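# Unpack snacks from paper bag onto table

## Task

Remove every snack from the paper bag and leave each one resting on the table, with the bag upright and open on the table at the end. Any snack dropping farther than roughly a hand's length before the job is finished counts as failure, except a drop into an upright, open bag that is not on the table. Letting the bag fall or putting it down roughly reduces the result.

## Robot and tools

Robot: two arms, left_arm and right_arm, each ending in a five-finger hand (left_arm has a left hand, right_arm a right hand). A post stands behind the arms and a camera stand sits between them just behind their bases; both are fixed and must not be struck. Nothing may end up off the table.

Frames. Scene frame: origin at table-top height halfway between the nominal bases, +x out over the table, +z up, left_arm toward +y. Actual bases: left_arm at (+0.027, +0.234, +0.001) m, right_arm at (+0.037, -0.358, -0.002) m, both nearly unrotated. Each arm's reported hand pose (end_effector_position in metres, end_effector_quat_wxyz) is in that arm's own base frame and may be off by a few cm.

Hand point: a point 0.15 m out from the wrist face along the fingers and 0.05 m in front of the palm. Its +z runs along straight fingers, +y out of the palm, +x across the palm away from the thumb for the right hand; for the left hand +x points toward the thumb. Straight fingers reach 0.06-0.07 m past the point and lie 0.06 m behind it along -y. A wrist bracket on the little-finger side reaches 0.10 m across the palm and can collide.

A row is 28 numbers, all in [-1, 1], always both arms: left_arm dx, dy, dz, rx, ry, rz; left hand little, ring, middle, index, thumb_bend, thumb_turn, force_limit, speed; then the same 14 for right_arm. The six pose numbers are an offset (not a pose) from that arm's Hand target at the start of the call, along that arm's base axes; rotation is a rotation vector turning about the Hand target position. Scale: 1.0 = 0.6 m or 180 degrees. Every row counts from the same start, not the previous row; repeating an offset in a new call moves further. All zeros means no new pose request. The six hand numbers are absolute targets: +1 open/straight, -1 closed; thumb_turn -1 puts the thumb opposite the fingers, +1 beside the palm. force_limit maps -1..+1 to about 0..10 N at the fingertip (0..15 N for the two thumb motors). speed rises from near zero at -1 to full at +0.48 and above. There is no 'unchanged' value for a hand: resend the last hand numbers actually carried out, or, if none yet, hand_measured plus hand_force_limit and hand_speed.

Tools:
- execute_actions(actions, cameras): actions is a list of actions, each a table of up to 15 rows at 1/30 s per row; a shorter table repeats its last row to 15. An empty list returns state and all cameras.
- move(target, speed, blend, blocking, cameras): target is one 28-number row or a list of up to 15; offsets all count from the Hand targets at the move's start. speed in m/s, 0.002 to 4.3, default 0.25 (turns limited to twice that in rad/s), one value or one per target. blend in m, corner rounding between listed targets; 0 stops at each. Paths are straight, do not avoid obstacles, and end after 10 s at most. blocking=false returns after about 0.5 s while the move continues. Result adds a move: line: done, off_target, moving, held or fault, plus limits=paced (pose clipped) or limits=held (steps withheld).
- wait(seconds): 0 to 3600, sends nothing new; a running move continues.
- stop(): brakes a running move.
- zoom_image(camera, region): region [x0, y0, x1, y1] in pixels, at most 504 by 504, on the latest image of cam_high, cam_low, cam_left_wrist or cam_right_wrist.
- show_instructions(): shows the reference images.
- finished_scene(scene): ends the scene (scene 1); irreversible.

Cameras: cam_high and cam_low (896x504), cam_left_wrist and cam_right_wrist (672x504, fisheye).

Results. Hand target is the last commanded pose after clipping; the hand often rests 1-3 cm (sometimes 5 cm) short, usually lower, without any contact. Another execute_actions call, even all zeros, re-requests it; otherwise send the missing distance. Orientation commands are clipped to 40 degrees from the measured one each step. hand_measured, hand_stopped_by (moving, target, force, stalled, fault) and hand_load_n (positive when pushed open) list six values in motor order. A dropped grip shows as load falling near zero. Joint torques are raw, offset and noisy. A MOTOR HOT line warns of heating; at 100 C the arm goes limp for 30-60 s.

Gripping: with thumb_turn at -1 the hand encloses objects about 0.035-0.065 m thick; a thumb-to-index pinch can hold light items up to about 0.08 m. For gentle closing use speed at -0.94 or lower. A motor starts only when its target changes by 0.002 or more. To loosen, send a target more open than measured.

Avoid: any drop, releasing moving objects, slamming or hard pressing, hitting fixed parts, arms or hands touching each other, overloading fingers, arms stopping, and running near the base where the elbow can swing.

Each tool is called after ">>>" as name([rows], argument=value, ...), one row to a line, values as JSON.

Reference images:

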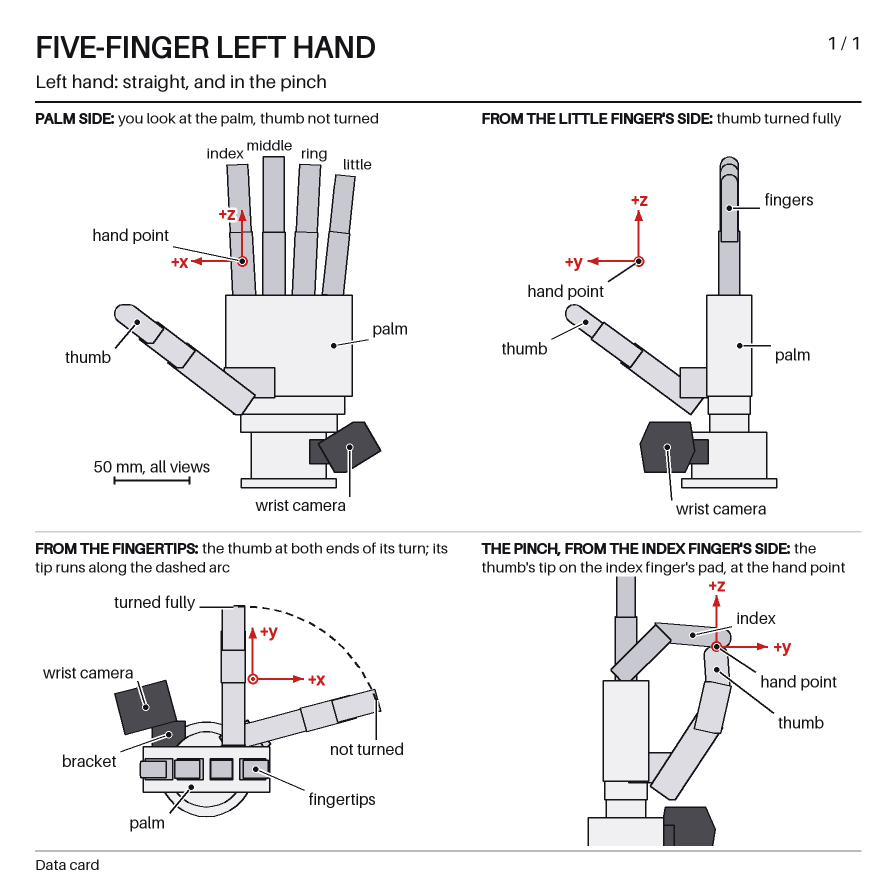

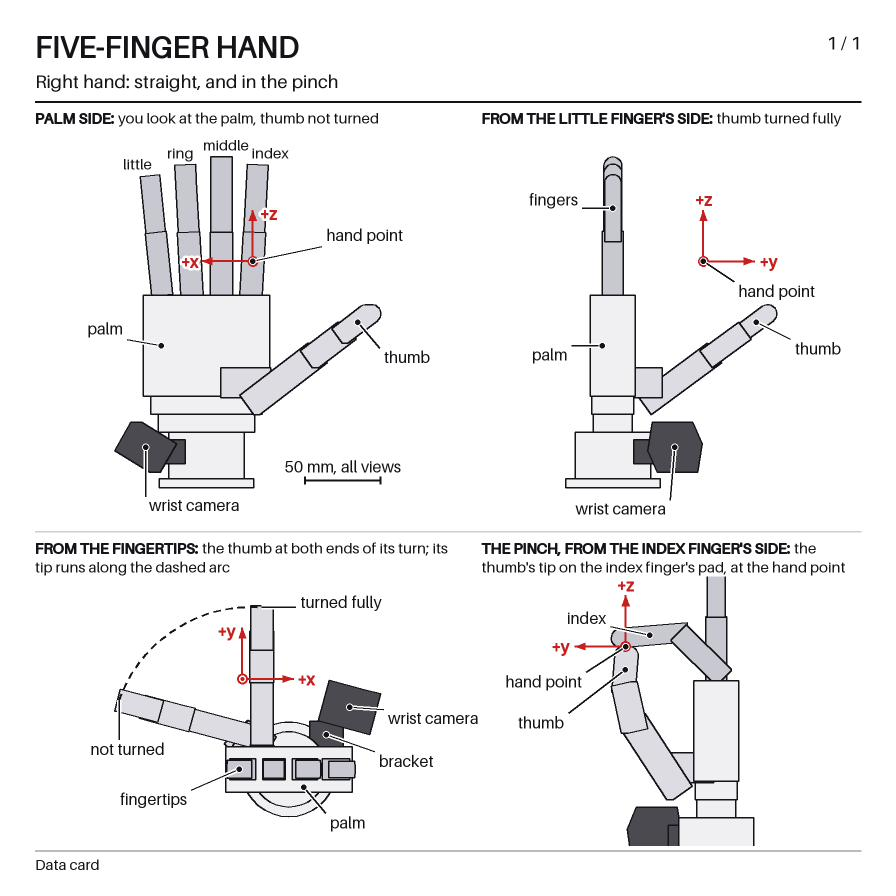

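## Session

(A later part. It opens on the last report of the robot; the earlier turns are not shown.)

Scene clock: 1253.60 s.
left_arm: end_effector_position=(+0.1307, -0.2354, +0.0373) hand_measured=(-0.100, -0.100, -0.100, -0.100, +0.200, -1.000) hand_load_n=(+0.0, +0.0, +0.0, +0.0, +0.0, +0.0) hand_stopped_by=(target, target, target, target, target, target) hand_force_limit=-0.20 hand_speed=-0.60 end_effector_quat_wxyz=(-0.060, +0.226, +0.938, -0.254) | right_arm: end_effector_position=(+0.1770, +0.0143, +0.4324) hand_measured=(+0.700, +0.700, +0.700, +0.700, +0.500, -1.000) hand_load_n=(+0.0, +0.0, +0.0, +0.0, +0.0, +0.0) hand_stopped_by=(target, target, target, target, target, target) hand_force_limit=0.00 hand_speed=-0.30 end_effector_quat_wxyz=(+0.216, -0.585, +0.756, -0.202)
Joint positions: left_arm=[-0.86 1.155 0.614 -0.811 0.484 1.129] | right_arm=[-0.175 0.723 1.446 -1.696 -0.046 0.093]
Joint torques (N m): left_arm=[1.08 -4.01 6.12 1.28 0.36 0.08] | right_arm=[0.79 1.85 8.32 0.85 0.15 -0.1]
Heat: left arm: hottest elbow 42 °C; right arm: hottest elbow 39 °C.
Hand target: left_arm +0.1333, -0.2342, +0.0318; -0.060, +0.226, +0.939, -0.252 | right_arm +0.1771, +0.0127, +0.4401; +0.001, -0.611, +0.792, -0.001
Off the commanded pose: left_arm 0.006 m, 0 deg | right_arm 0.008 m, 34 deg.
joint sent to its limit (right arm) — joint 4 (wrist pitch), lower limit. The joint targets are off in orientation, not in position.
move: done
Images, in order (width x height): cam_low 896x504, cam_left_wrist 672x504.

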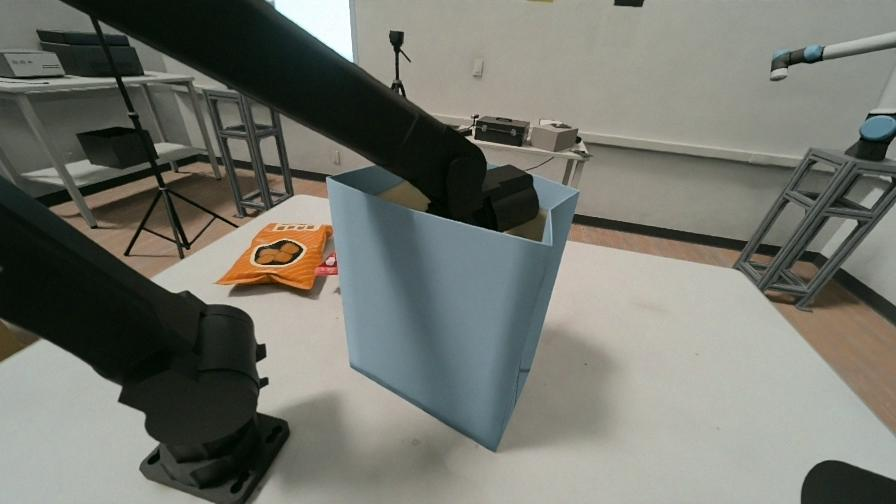

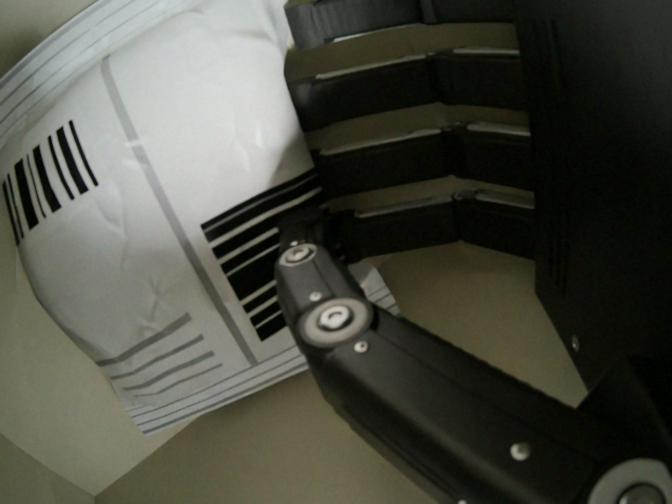

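>>> move([
  [0,0,-0.022,0,0,0,0.05,0.05,0.05,0.05,0.3,-1,-0.2,-0.6,0,0,0,0,0,0,0.7,0.7,0.7,0.7,0.5,-1,0,-0.3],
  [0.007,0.014,-0.022,0,0,0,0.0,0.0,0.0,0.0,0.15,-1,-0.2,-0.6,0,0,0,0,0,0,0.7,0.7,0.7,0.7,0.5,-1,0,-0.3],
  [0.007,0.014,-0.022,0,0,0,-0.25,-0.25,-0.25,-0.25,0.05,-1,-0.2,-0.6,0,0,0,0,0,0,0.7,0.7,0.7,0.7,0.5,-1,0,-0.3],
], speed=[0.04,0.04,0.04], cameras=["cam_left_wrist","cam_low"])

>>> zoom_image(camera="cam_left_wrist", region=[180, 0, 500, 320])

Scene clock: 1278.00 s.
left_arm: end_effector_position=(+0.1381, -0.2313, +0.0246) hand_measured=(-0.250, -0.250, -0.216, -0.244, +0.054, -1.000) hand_load_n=(+0.5, +0.5, +3.5, +5.5, +4.0, +0.5) hand_stopped_by=(target, target, force, force, target, target) hand_force_limit=-0.20 hand_speed=-0.60 end_effector_quat_wxyz=(-0.054, +0.228, +0.937, -0.259) | right_arm: end_effector_position=(+0.1770, +0.0143, +0.4324) hand_measured=(+0.700, +0.700, +0.700, +0.700, +0.500, -1.000) hand_load_n=(+0.0, +0.0, +0.0, +0.0, +0.0, +0.0) hand_stopped_by=(target, target, target, target, target, target) hand_force_limit=0.00 hand_speed=-0.30 end_effector_quat_wxyz=(+0.216, -0.585, +0.756, -0.202)
Joint positions: left_arm=[-0.83 1.176 0.59 -0.766 0.492 1.164] | right_arm=[-0.175 0.723 1.446 -1.696 -0.046 0.093]
Joint torques (N m): left_arm=[1.85 -3.37 5.87 0.7 0.33 0.13] | right_arm=[0.79 1.85 8.32 0.85 0.15 -0.09]
Heat: left arm: hottest elbow 41 °C; right arm: hottest elbow 39 °C.
Hand target: left_arm +0.1375, -0.2257, +0.0185; -0.060, +0.226, +0.939, -0.252 | right_arm +0.1771, +0.0127, +0.4401; +0.001, -0.611, +0.792, -0.001
Off the commanded pose: left_arm 0.008 m, 1 deg | right_arm 0.008 m, 34 deg.
joint sent to its limit (right arm) — joint 4 (wrist pitch), lower limit. The joint targets are off in orientation, not in position.
move: done; target 2's new numbers were sent with left_arm's hand 0.011 m and 1 deg from that target
Images, in order (width x height): cam_low 896x504, cam_left_wrist 672x504.

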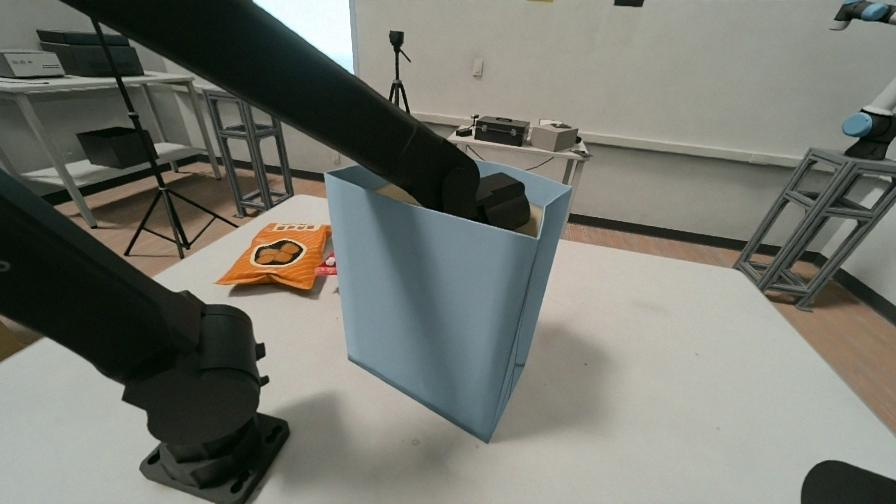

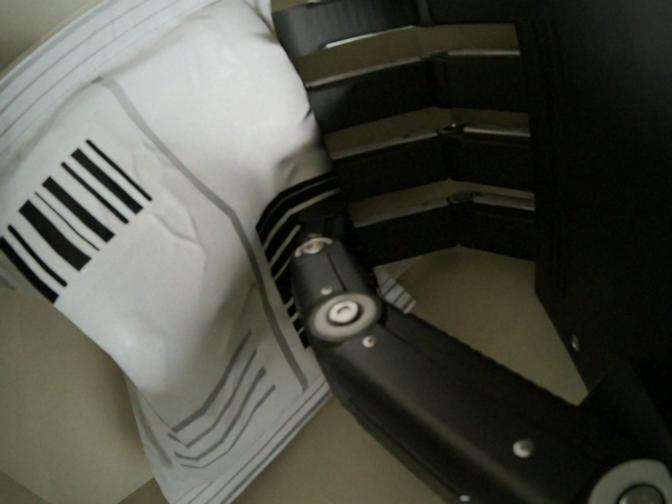

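Scaled by 1.575 from the camera's image (finer frame: 960x720).

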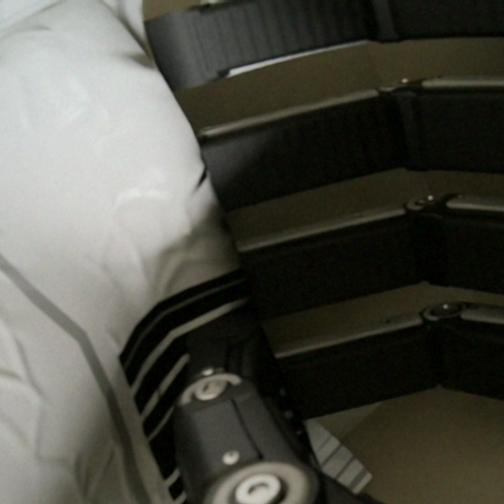

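>>> move([
  [0,0,0.01,0,0,0,-0.4,-0.4,-0.4,-0.4,-0.1,-1,0.0,-0.8,0,0,0,0,0,0,0.7,0.7,0.7,0.7,0.5,-1,0,-0.3],
], speed=[0.04], cameras=["cam_left_wrist"])

Scene clock: 1282.20 s.
left_arm: end_effector_position=(+0.1365, -0.2295, +0.0245) hand_measured=(-0.400, -0.394, -0.232, -0.244, +0.004, -1.000) hand_load_n=(+0.0, +5.0, +5.0, +5.5, +7.5, +0.5) hand_stopped_by=(target, force, force, force, force, target) hand_force_limit=0.00 hand_speed=-0.80 end_effector_quat_wxyz=(-0.058, +0.228, +0.938, -0.256) | right_arm: end_effector_position=(+0.1770, +0.0143, +0.4324) hand_measured=(+0.700, +0.700, +0.700, +0.700, +0.500, -1.000) hand_load_n=(+0.0, +0.0, +0.0, +0.0, +0.0, +0.0) hand_stopped_by=(target, target, target, target, target, target) hand_force_limit=0.00 hand_speed=-0.30 end_effector_quat_wxyz=(+0.216, -0.585, +0.756, -0.202)
Joint positions: left_arm=[-0.83 1.176 0.59 -0.776 0.492 1.166] | right_arm=[-0.175 0.723 1.446 -1.696 -0.046 0.093]
Joint torques (N m): left_arm=[1.79 -4.42 6.34 -0.08 0.28 0.11] | right_arm=[0.73 1.85 8.32 0.85 0.16 -0.1]
Heat: left arm: hottest elbow 41 °C; right arm: hottest elbow 39 °C.
Hand target: left_arm +0.1374, -0.2258, +0.0245; -0.060, +0.226, +0.939, -0.252 | right_arm +0.1771, +0.0127, +0.4401; +0.001, -0.611, +0.792, -0.001
Off the commanded pose: left_arm 0.004 m, 1 deg | right_arm 0.008 m, 34 deg.
joint sent to its limit (right arm) — joint 4 (wrist pitch), lower limit. The joint targets are off in orientation, not in position.
move: done

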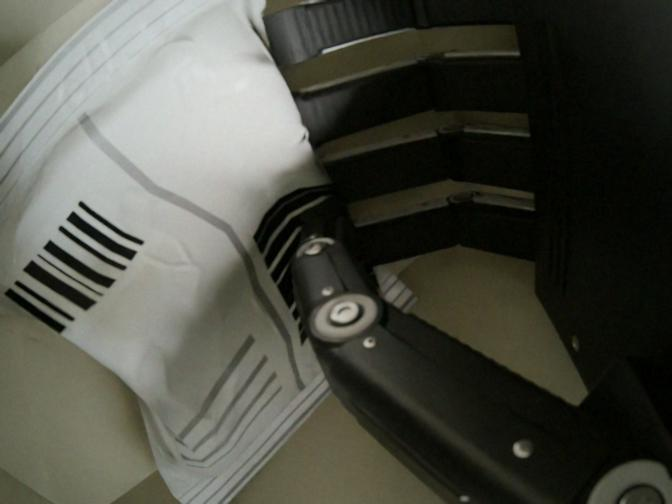

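>>> move([
  [0,0,0.12,0,0,0,-0.4,-0.4,-0.4,-0.4,-0.1,-1,0.0,-0.8,0,0,0,0,0,0,0.7,0.7,0.7,0.7,0.5,-1,0,-0.3],
], speed=[0.05], cameras=["cam_left_wrist","cam_low"])

Scene clock: 1285.97 s.
left_arm: end_effector_position=(+0.1269, -0.2185, +0.0819) hand_measured=(-0.400, -0.394, -0.232, -0.244, +0.004, -1.000) hand_load_n=(+0.0, +4.5, +5.0, +5.5, +8.0, +1.0) hand_stopped_by=(target, force, force, force, force, target) hand_force_limit=0.00 hand_speed=-0.80 end_effector_quat_wxyz=(-0.076, +0.223, +0.941, -0.243) | right_arm: end_effector_position=(+0.1770, +0.0143, +0.4324) hand_measured=(+0.700, +0.700, +0.700, +0.700, +0.500, -1.000) hand_load_n=(+0.0, +0.0, +0.0, +0.0, +0.0, +0.0) hand_stopped_by=(target, target, target, target, target, target) hand_force_limit=0.00 hand_speed=-0.30 end_effector_quat_wxyz=(+0.216, -0.585, +0.756, -0.202)
Joint positions: left_arm=[-0.83 1.074 0.689 -1.023 0.491 1.166] | right_arm=[-0.175 0.723 1.446 -1.696 -0.046 0.093]
Joint torques (N m): left_arm=[2.26 -5.01 9.39 -0.02 0.35 0.12] | right_arm=[0.79 1.85 8.32 0.85 0.15 -0.1]
Heat: left arm: hottest elbow 41 °C; right arm: hottest elbow 39 °C.
Hand target: left_arm +0.1375, -0.2258, +0.0966; -0.060, +0.226, +0.939, -0.252 | right_arm +0.1771, +0.0127, +0.4401; +0.001, -0.611, +0.792, -0.001
Off the commanded pose: left_arm 0.019 m, 2 deg | right_arm 0.008 m, 34 deg.
joint sent to its limit (right arm) — joint 4 (wrist pitch), lower limit. The joint targets are off in orientation, not in position.
move: off_target (left_arm)
Images, in order (width x height): cam_low 896x504, cam_left_wrist 672x504.

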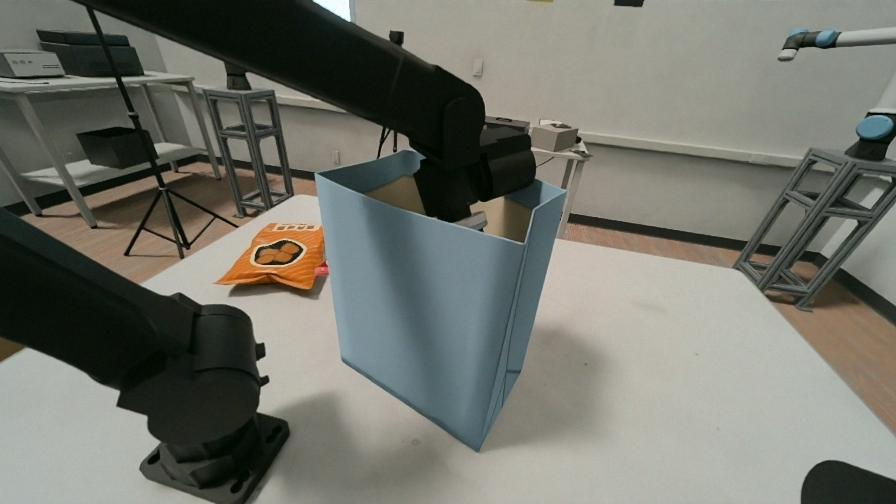

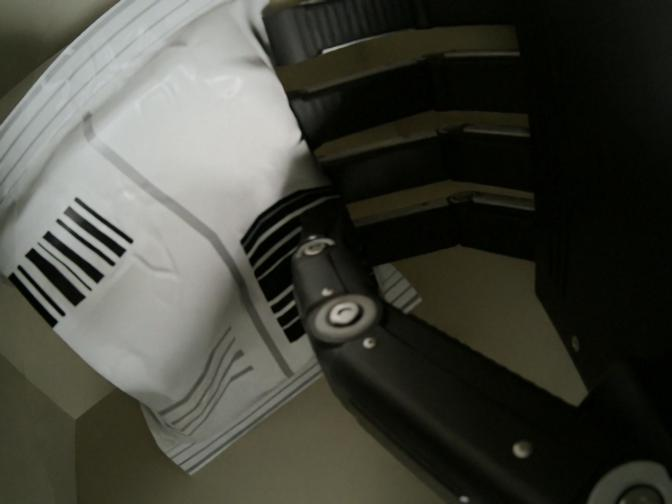

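>>> move([
  [0.02,0.01,0.15,0,0,0,-0.4,-0.4,-0.4,-0.4,-0.1,-1,0.0,-0.8,0,0,0,0,0,0,0.7,0.7,0.7,0.7,0.5,-1,0,-0.3],
], speed=[0.06], cameras=["cam_left_wrist","cam_low","cam_high"])

Scene clock: 1292.90 s.
left_arm: end_effector_position=(+0.1416, -0.2149, +0.1705) hand_measured=(-0.400, -0.394, -0.232, -0.244, +0.004, -1.000) hand_load_n=(+0.0, +4.5, +5.0, +5.5, +7.5, +1.0) hand_stopped_by=(target, force, force, force, force, target) hand_force_limit=0.00 hand_speed=-0.80 end_effector_quat_wxyz=(-0.075, +0.221, +0.942, -0.241) | right_arm: end_effector_position=(+0.1770, +0.0143, +0.4324) hand_measured=(+0.700, +0.700, +0.700, +0.700, +0.500, -1.000) hand_load_n=(+0.0, +0.0, +0.0, +0.0, +0.0, +0.0) hand_stopped_by=(target, target, target, target, target, target) hand_force_limit=0.00 hand_speed=-0.30 end_effector_quat_wxyz=(+0.216, -0.585, +0.756, -0.202)
Joint positions: left_arm=[-0.783 1.033 0.904 -1.304 0.494 1.214] | right_arm=[-0.175 0.723 1.446 -1.696 -0.046 0.093]
Joint torques (N m): left_arm=[2.2 -4.25 9.8 0.02 0.55 0.05] | right_arm=[0.79 1.9 8.32 0.87 0.15 -0.1]
Heat: left arm: hottest elbow 41 °C; right arm: hottest elbow 39 °C.
Hand target: left_arm +0.1495, -0.2198, +0.1866; -0.060, +0.226, +0.939, -0.252 | right_arm +0.1771, +0.0127, +0.4401; +0.001, -0.611, +0.792, -0.001
Off the commanded pose: left_arm 0.019 m, 2 deg | right_arm 0.008 m, 34 deg.
joint sent to its limit (right arm) — joint 4 (wrist pitch), lower limit. The joint targets are off in orientation, not in position.
move: off_target (left_arm)
Images, in order (width x height): cam_high 896x504, cam_low 896x504, cam_left_wrist 672x504.

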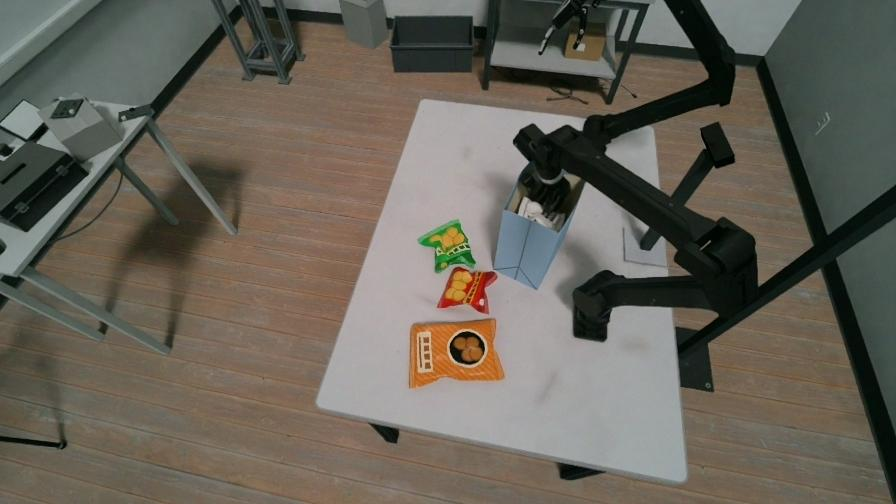

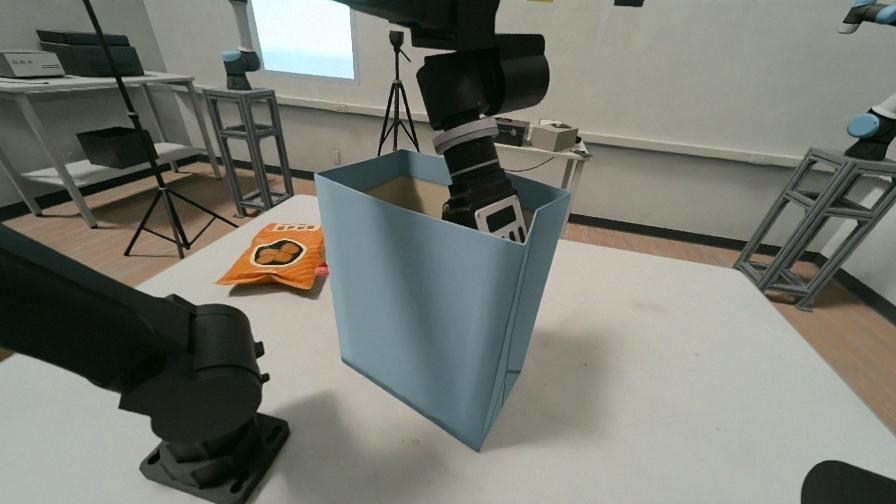

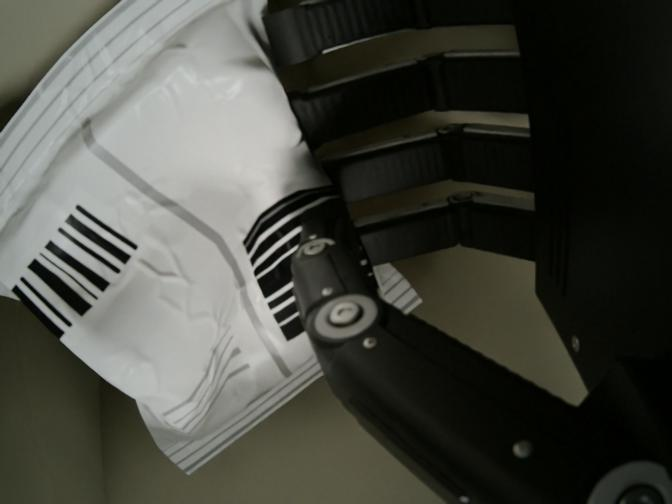

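>>> move([
  [0.01,0.01,0.25,0,0,0,-0.4,-0.4,-0.4,-0.4,-0.1,-1,0.0,-0.8,0,0,0,0,0,0,0.7,0.7,0.7,0.7,0.5,-1,0,-0.3],
], speed=[0.07], cameras=["cam_left_wrist","cam_low","cam_high"])

Scene clock: 1297.20 s.
left_arm: end_effector_position=(+0.1500, -0.2122, +0.3255) hand_measured=(-0.400, -0.394, -0.232, -0.244, +0.004, -1.000) hand_load_n=(+0.0, +4.0, +5.0, +5.5, +8.0, +1.0) hand_stopped_by=(target, force, force, force, force, target) hand_force_limit=0.00 hand_speed=-0.80 end_effector_quat_wxyz=(-0.060, +0.224, +0.940, -0.251) | right_arm: end_effector_position=(+0.1770, +0.0143, +0.4324) hand_measured=(+0.700, +0.700, +0.700, +0.700, +0.500, -1.000) hand_load_n=(+0.0, +0.0, +0.0, +0.0, +0.0, +0.0) hand_stopped_by=(target, target, target, target, target, target) hand_force_limit=0.00 hand_speed=-0.30 end_effector_quat_wxyz=(+0.216, -0.585, +0.756, -0.202)
Joint positions: left_arm=[-0.754 1.05 1.326 -1.686 0.498 1.244] | right_arm=[-0.175 0.723 1.446 -1.696 -0.046 0.093]
Joint torques (N m): left_arm=[1.67 -2.37 9.57 -0.06 0.38 0.05] | right_arm=[0.73 1.85 8.32 0.87 0.15 -0.1]
Heat: left arm: hottest elbow 42 °C; right arm: hottest elbow 39 °C.
Hand target: left_arm +0.1555, -0.2137, +0.3366; -0.060, +0.226, +0.939, -0.252 | right_arm +0.1771, +0.0127, +0.4401; +0.001, -0.611, +0.792, -0.001
Off the commanded pose: left_arm 0.012 m, 0 deg | right_arm 0.008 m, 34 deg.
joint sent to its limit (left arm) — joint 4 (wrist pitch), lower limit. The joint targets still meet the commanded pose.
joint sent to its limit (right arm) — joint 4 (wrist pitch), lower limit. The joint targets are off in orientation, not in position.
move: off_target (left_arm)
Images, in order (width x height): cam_high 896x504, cam_low 896x504, cam_left_wrist 672x504.

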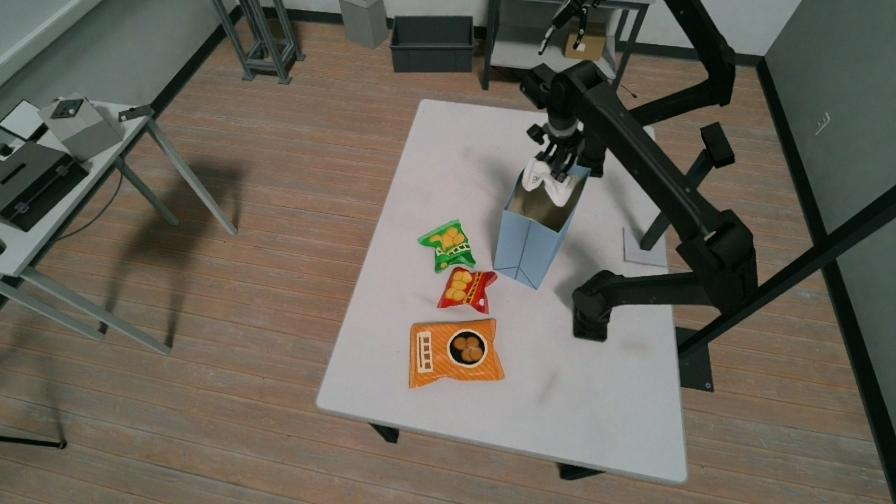

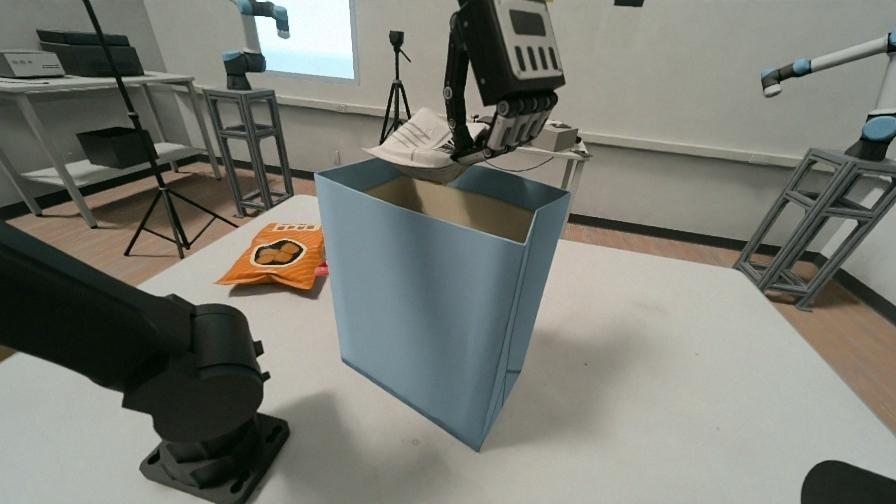

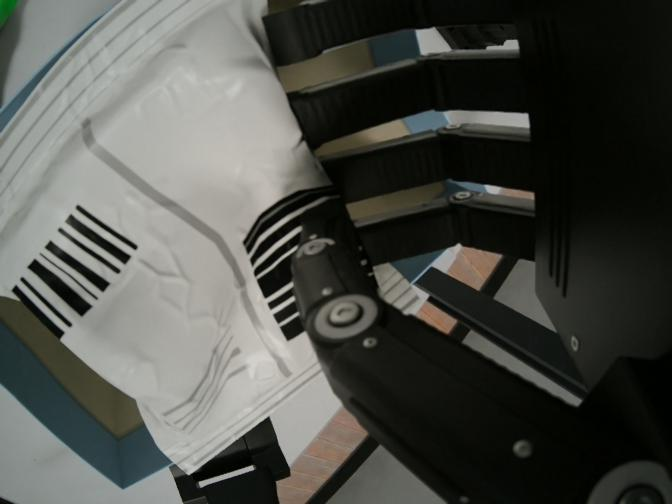

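>>> move([
  [0,0,0.15,0,0,0,-0.4,-0.4,-0.4,-0.4,-0.1,-1,0.0,-0.8,0,0,0,0,0,0,0.7,0.7,0.7,0.7,0.5,-1,0,-0.3],
  [0.6708,0.3495,0.12,0,0,0.35,-0.4,-0.4,-0.4,-0.4,-0.1,-1,0.0,-0.8,0,0,0,0,0,0,0.7,0.7,0.7,0.7,0.5,-1,0,-0.3],
  [0.6708,0.3495,-0.2277,0,0,0.35,-0.4,-0.4,-0.4,-0.4,-0.1,-1,0.0,-0.8,0,0,0,0,0,0,0.7,0.7,0.7,0.7,0.5,-1,0,-0.3],
], speed=[0.08,0.12,0.1], blend=[0.02,0.03,0], cameras=["cam_left_wrist","cam_low","cam_high"])

Scene clock: 1326.20 s.
left_arm: end_effector_position=(+0.5547, -0.0073, +0.1918) hand_measured=(-0.400, -0.394, -0.232, -0.244, +0.004, -1.000) hand_load_n=(+0.0, +4.0, +5.0, +5.5, +8.0, +1.5) hand_stopped_by=(target, force, force, force, force, target) hand_force_limit=0.00 hand_speed=-0.80 end_effector_quat_wxyz=(+0.064, -0.304, +0.919, -0.244) | right_arm: end_effector_position=(+0.1770, +0.0143, +0.4324) hand_measured=(+0.700, +0.700, +0.700, +0.700, +0.500, -1.000) hand_load_n=(+0.0, +0.0, +0.0, +0.0, +0.0, +0.0) hand_stopped_by=(target, target, target, target, target, target) hand_force_limit=0.00 hand_speed=-0.30 end_effector_quat_wxyz=(+0.216, -0.585, +0.756, -0.202)
Joint positions: left_arm=[0.087 1.767 1.695 -1.242 0.447 0.961] | right_arm=[-0.175 0.723 1.446 -1.696 -0.046 0.093]
Joint torques (N m): left_arm=[1.38 -15.91 7.47 1.13 0.3 0.11] | right_arm=[0.73 1.79 8.31 0.85 0.15 -0.09]
Heat: left arm: hottest elbow 42 °C; right arm: hottest elbow 39 °C.
Hand target: left_arm +0.5580, -0.0041, +0.1999; +0.080, -0.298, +0.919, -0.246 | right_arm +0.1771, +0.0127, +0.4401; +0.001, -0.611, +0.792, -0.001
Off the commanded pose: left_arm 0.009 m, 2 deg | right_arm 0.008 m, 34 deg.
joint sent to its limit (right arm) — joint 4 (wrist pitch), lower limit. The joint targets are off in orientation, not in position.
move: done
Images, in order (width x height): cam_high 896x504, cam_low 896x504, cam_left_wrist 672x504.

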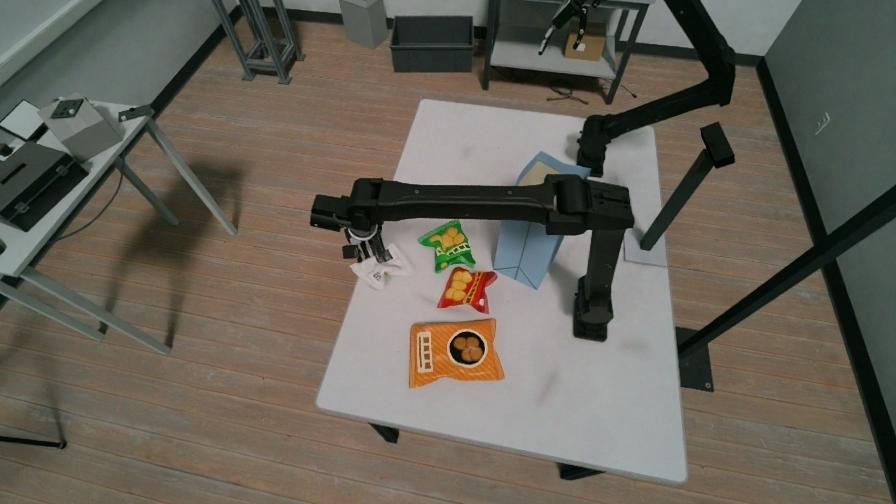

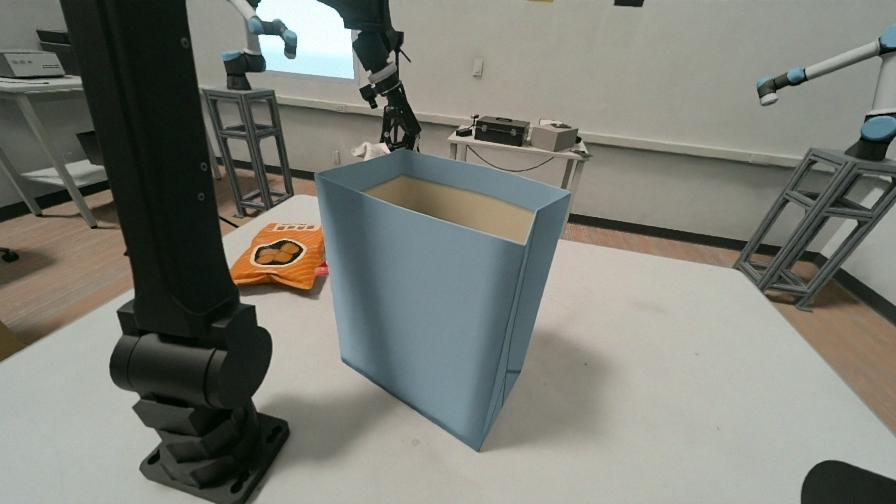

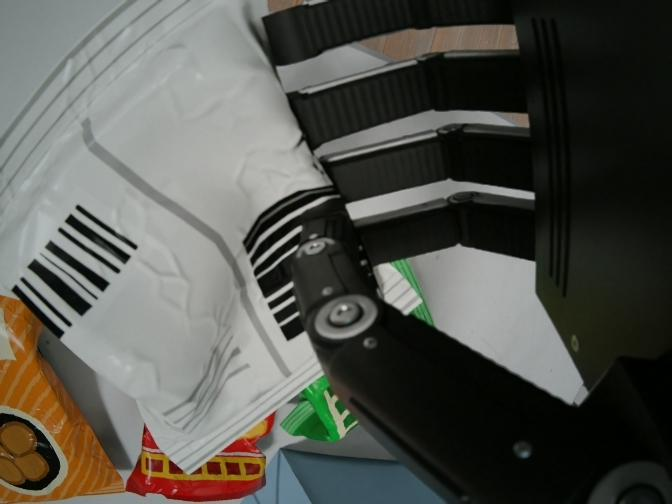

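>>> move([
  [0,0,-0.2,0,0,0,-0.4,-0.4,-0.4,-0.4,-0.1,-1,0.0,-0.8,0,0,0,0,0,0,0.7,0.7,0.7,0.7,0.5,-1,0,-0.3],
], speed=[0.08], cameras=["cam_left_wrist","cam_high"])

>>> zoom_image(camera="cam_high", region=[300, 180, 460, 340])

Scene clock: 1331.97 s.
left_arm: end_effector_position=(+0.5539, -0.0074, +0.0889) hand_measured=(-0.400, -0.394, -0.232, -0.244, +0.004, -1.000) hand_load_n=(+0.0, +4.0, +5.0, +5.5, +7.5, +1.0) hand_stopped_by=(target, force, force, force, force, target) hand_force_limit=0.00 hand_speed=-0.80 end_effector_quat_wxyz=(+0.079, -0.300, +0.918, -0.248) | right_arm: end_effector_position=(+0.1770, +0.0143, +0.4324) hand_measured=(+0.700, +0.700, +0.700, +0.700, +0.500, -1.000) hand_load_n=(+0.0, +0.0, +0.0, +0.0, +0.0, +0.0) hand_stopped_by=(target, target, target, target, target, target) hand_force_limit=0.00 hand_speed=-0.30 end_effector_quat_wxyz=(+0.216, -0.585, +0.756, -0.202)
Joint positions: left_arm=[0.087 1.798 1.461 -0.946 0.447 0.961] | right_arm=[-0.175 0.723 1.446 -1.696 -0.046 0.093]
Joint torques (N m): left_arm=[1.49 -13.74 7.19 1.18 0.3 0.11] | right_arm=[0.73 1.85 8.34 0.85 0.15 -0.09]
Heat: left arm: hottest elbow 42 °C; right arm: hottest elbow 39 °C.
Hand target: left_arm +0.5580, -0.0041, +0.0800; +0.080, -0.298, +0.919, -0.246 | right_arm +0.1771, +0.0127, +0.4401; +0.001, -0.611, +0.792, -0.001
Off the commanded pose: left_arm 0.010 m, 0 deg | right_arm 0.008 m, 34 deg.
joint sent to its limit (right arm) — joint 4 (wrist pitch), lower limit. The joint targets are off in orientation, not in position.
move: done
Images, in order (width x height): cam_high 896x504, cam_left_wrist 672x504.

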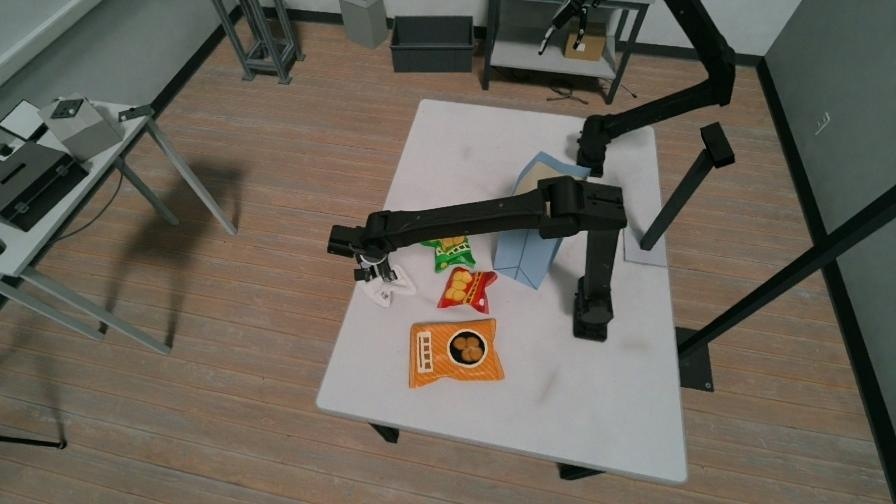

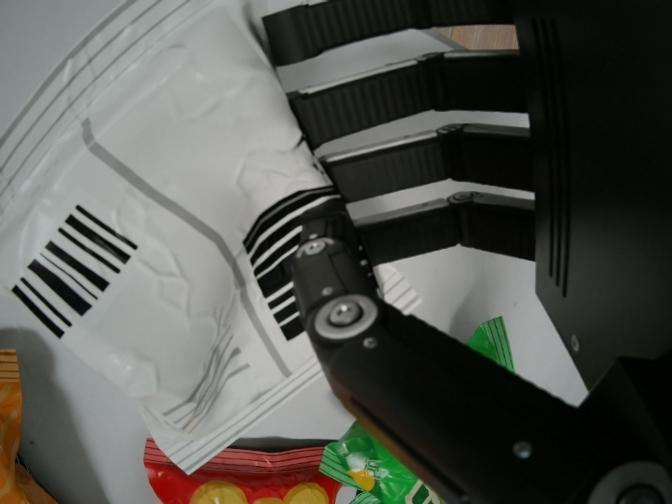

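Scaled by 3.150 from the camera's image (finer frame: 1280x720).

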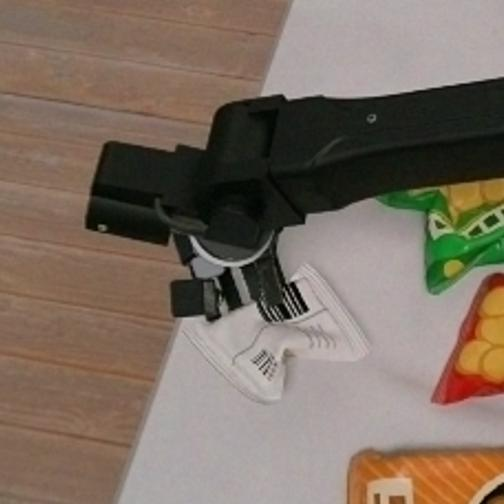

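>>> move([
  [-0.035,0,0,0,0,0,-0.4,-0.4,-0.4,-0.4,-0.1,-1,0.0,-0.8,0,0,0,0,0,0,0.7,0.7,0.7,0.7,0.5,-1,0,-0.3],
  [-0.035,0,-0.07,0,0,0,-0.4,-0.4,-0.4,-0.4,-0.1,-1,0.0,-0.8,0,0,0,0,0,0,0.7,0.7,0.7,0.7,0.5,-1,0,-0.3],
], speed=[0.06,0.06], cameras=["cam_left_wrist","cam_high"])

>>> zoom_image(camera="cam_high", region=[300, 180, 460, 340])

Scene clock: 1339.77 s.
left_arm: end_effector_position=(+0.5346, -0.0089, +0.0493) hand_measured=(-0.400, -0.394, -0.232, -0.244, +0.004, -1.000) hand_load_n=(+0.0, +4.0, +4.5, +5.5, +8.0, +1.0) hand_stopped_by=(target, force, force, force, force, target) hand_force_limit=0.00 hand_speed=-0.80 end_effector_quat_wxyz=(+0.081, -0.298, +0.918, -0.248) | right_arm: end_effector_position=(+0.1770, +0.0143, +0.4324) hand_measured=(+0.700, +0.700, +0.700, +0.700, +0.500, -1.000) hand_load_n=(+0.0, +0.0, +0.0, +0.0, +0.0, +0.0) hand_stopped_by=(target, target, target, target, target, target) hand_force_limit=0.00 hand_speed=-0.30 end_effector_quat_wxyz=(+0.216, -0.585, +0.756, -0.202)
Joint positions: left_arm=[0.087 1.788 1.335 -0.825 0.447 0.964] | right_arm=[-0.175 0.723 1.446 -1.696 -0.046 0.093]
Joint torques (N m): left_arm=[1.96 -13.39 6.5 1.37 0.35 0.09] | right_arm=[0.79 1.85 8.32 0.85 0.16 -0.1]
Heat: left arm: hottest elbow 42 °C; right arm: hottest elbow 39 °C.
Hand target: left_arm +0.5370, -0.0041, +0.0379; +0.080, -0.298, +0.919, -0.246 | right_arm +0.1771, +0.0127, +0.4401; +0.001, -0.611, +0.792, -0.001
Off the commanded pose: left_arm 0.013 m, 0 deg | right_arm 0.008 m, 34 deg.
joint sent to its limit (right arm) — joint 4 (wrist pitch), lower limit. The joint targets are off in orientation, not in position.
move: off_target (left_arm)
Images, in order (width x height): cam_high 896x504, cam_left_wrist 672x504.

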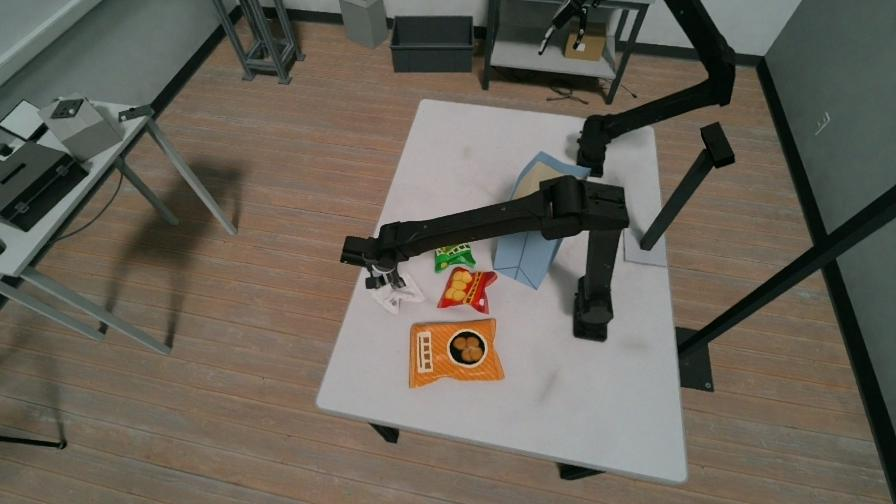

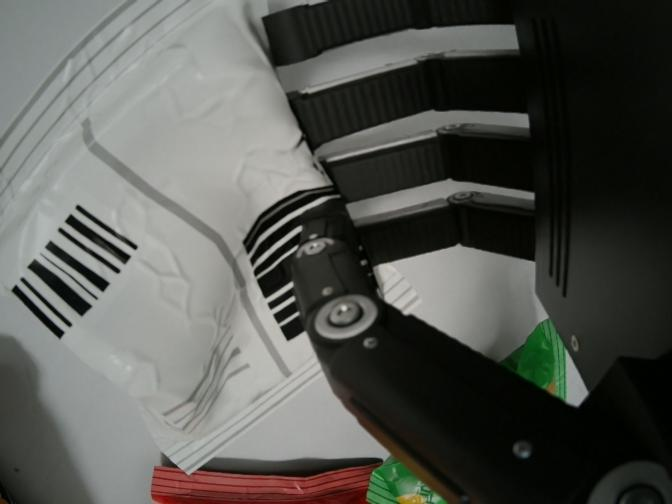

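Scaled by 3.150 from the camera's image (finer frame: 1280x720).

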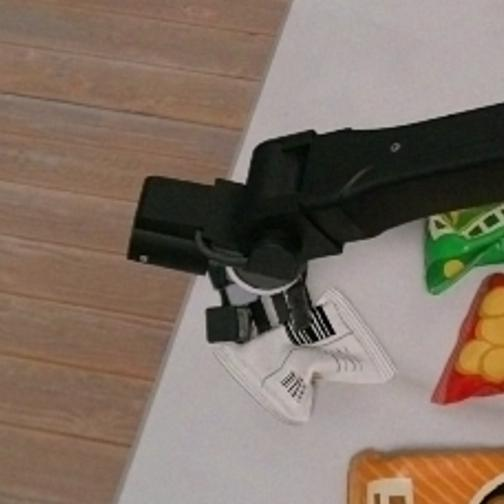

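>>> move([
  [0,0,-0.032,0,0,0,-0.4,-0.4,-0.4,-0.4,-0.1,-1,0.0,-0.8,0,0,0,0,0,0,0.7,0.7,0.7,0.7,0.5,-1,0,-0.3],
], speed=[0.03], cameras=["cam_left_wrist","cam_high"])

Scene clock: 1342.90 s.
left_arm: end_effector_position=(+0.5366, -0.0088, +0.0340) hand_measured=(-0.400, -0.394, -0.232, -0.244, +0.004, -1.000) hand_load_n=(+0.0, +4.5, +5.0, +5.5, +8.0, +1.0) hand_stopped_by=(target, force, force, force, force, target) hand_force_limit=0.00 hand_speed=-0.80 end_effector_quat_wxyz=(+0.084, -0.297, +0.918, -0.249) | right_arm: end_effector_position=(+0.1770, +0.0143, +0.4324) hand_measured=(+0.700, +0.700, +0.700, +0.700, +0.500, -1.000) hand_load_n=(+0.0, +0.0, +0.0, +0.0, +0.0, +0.0) hand_stopped_by=(target, target, target, target, target, target) hand_force_limit=0.00 hand_speed=-0.30 end_effector_quat_wxyz=(+0.216, -0.585, +0.756, -0.202)
Joint positions: left_arm=[0.087 1.806 1.316 -0.78 0.447 0.964] | right_arm=[-0.175 0.723 1.446 -1.696 -0.046 0.093]
Joint torques (N m): left_arm=[1.08 -13.16 6.58 1.46 0.33 0.12] | right_arm=[0.73 1.79 8.32 0.87 0.15 -0.1]
Heat: left arm: hottest elbow 42 °C; right arm: hottest elbow 39 °C.
Hand target: left_arm +0.5370, -0.0041, +0.0187; +0.080, -0.298, +0.919, -0.246 | right_arm +0.1771, +0.0127, +0.4401; +0.001, -0.611, +0.792, -0.001
Off the commanded pose: left_arm 0.016 m, 1 deg | right_arm 0.008 m, 34 deg.
joint sent to its limit (right arm) — joint 4 (wrist pitch), lower limit. The joint targets are off in orientation, not in position.
move: off_target (left_arm)
Images, in order (width x height): cam_high 896x504, cam_left_wrist 672x504.

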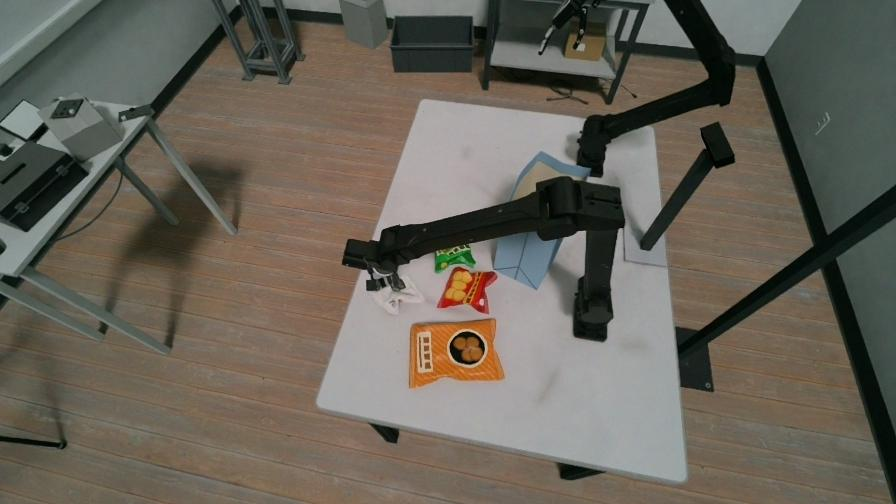

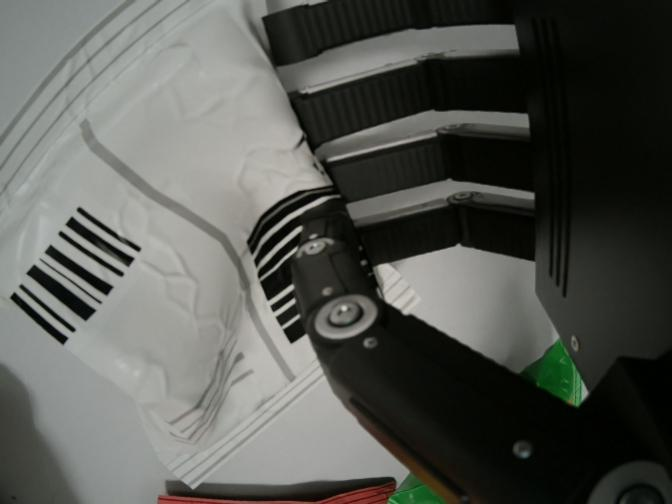

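>>> move([
  [0,0,-0.005,0,0,0,0.3,0.3,0.3,0.3,-0.1,-1,0.0,-0.7,0,0,0,0,0,0,0.7,0.7,0.7,0.7,0.5,-1,0,-0.3],
  [0,0,0,0,0,0,0.6,0.6,0.6,0.6,0.2,-1,0.0,-0.7,0,0,0,0,0,0,0.7,0.7,0.7,0.7,0.5,-1,0,-0.3],
], speed=[0.03,0.03], cameras=["cam_left_wrist","cam_high"])

>>> zoom_image(camera="cam_high", region=[300, 180, 460, 340])

Scene clock: 1350.07 s.
left_arm: end_effector_position=(+0.5382, -0.0050, +0.0369) hand_measured=(+0.600, +0.600, +0.600, +0.600, +0.200, -1.000) hand_load_n=(+0.0, +0.0, -1.5, +0.0, +0.0, +0.0) hand_stopped_by=(target, target, target, target, target, target) hand_force_limit=0.00 hand_speed=-0.70 end_effector_quat_wxyz=(+0.091, -0.299, +0.916, -0.251) | right_arm: end_effector_position=(+0.1770, +0.0143, +0.4324) hand_measured=(+0.700, +0.700, +0.700, +0.700, +0.500, -1.000) hand_load_n=(+0.0, +0.0, +0.0, +0.0, +0.0, +0.0) hand_stopped_by=(target, target, target, target, target, target) hand_force_limit=0.00 hand_speed=-0.30 end_effector_quat_wxyz=(+0.216, -0.585, +0.756, -0.202)
Joint positions: left_arm=[0.095 1.799 1.312 -0.771 0.449 0.964] | right_arm=[-0.175 0.723 1.446 -1.696 -0.046 0.093]
Joint torques (N m): left_arm=[1.2 -12.04 6.57 1.17 0.32 0.12] | right_arm=[0.79 1.85 8.31 0.85 0.15 -0.09]
Heat: left arm: hottest elbow 42 °C; right arm: hottest elbow 39 °C.
Hand target: left_arm +0.5369, -0.0041, +0.0186; +0.080, -0.298, +0.919, -0.246 | right_arm +0.1771, +0.0127, +0.4401; +0.001, -0.611, +0.792, -0.001
Off the commanded pose: left_arm 0.018 m, 1 deg | right_arm 0.008 m, 34 deg.
joint sent to its limit (right arm) — joint 4 (wrist pitch), lower limit. The joint targets are off in orientation, not in position.
move: off_target (left_arm); target 2's new numbers were sent with left_arm's hand 0.015 m and 1 deg from that target
Images, in order (width x height): cam_high 896x504, cam_left_wrist 672x504.

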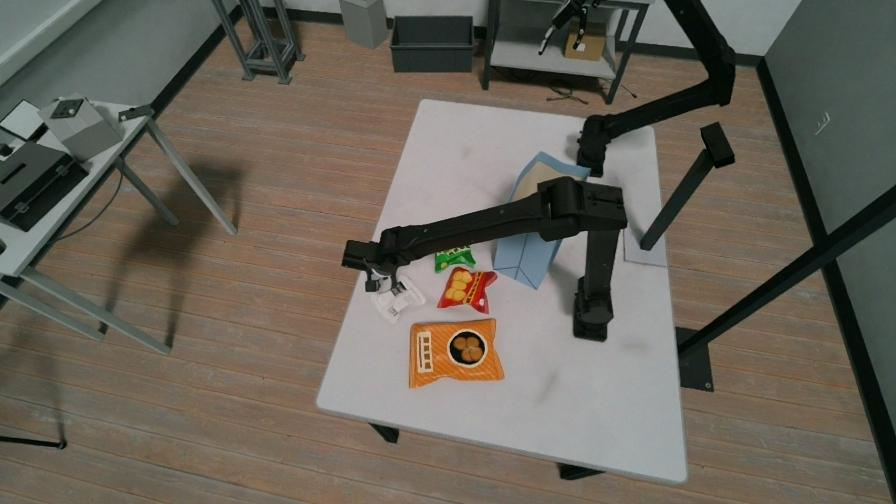

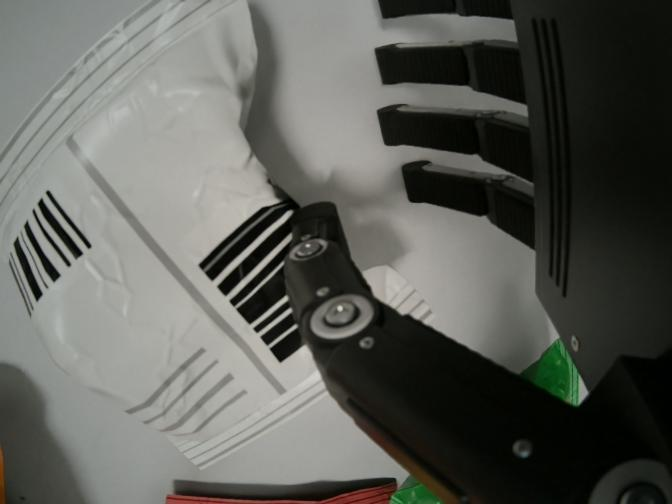

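Scaled by 3.150 from the camera's image (finer frame: 1280x720).

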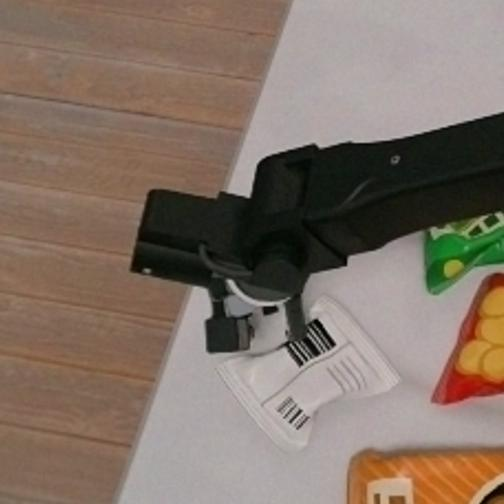

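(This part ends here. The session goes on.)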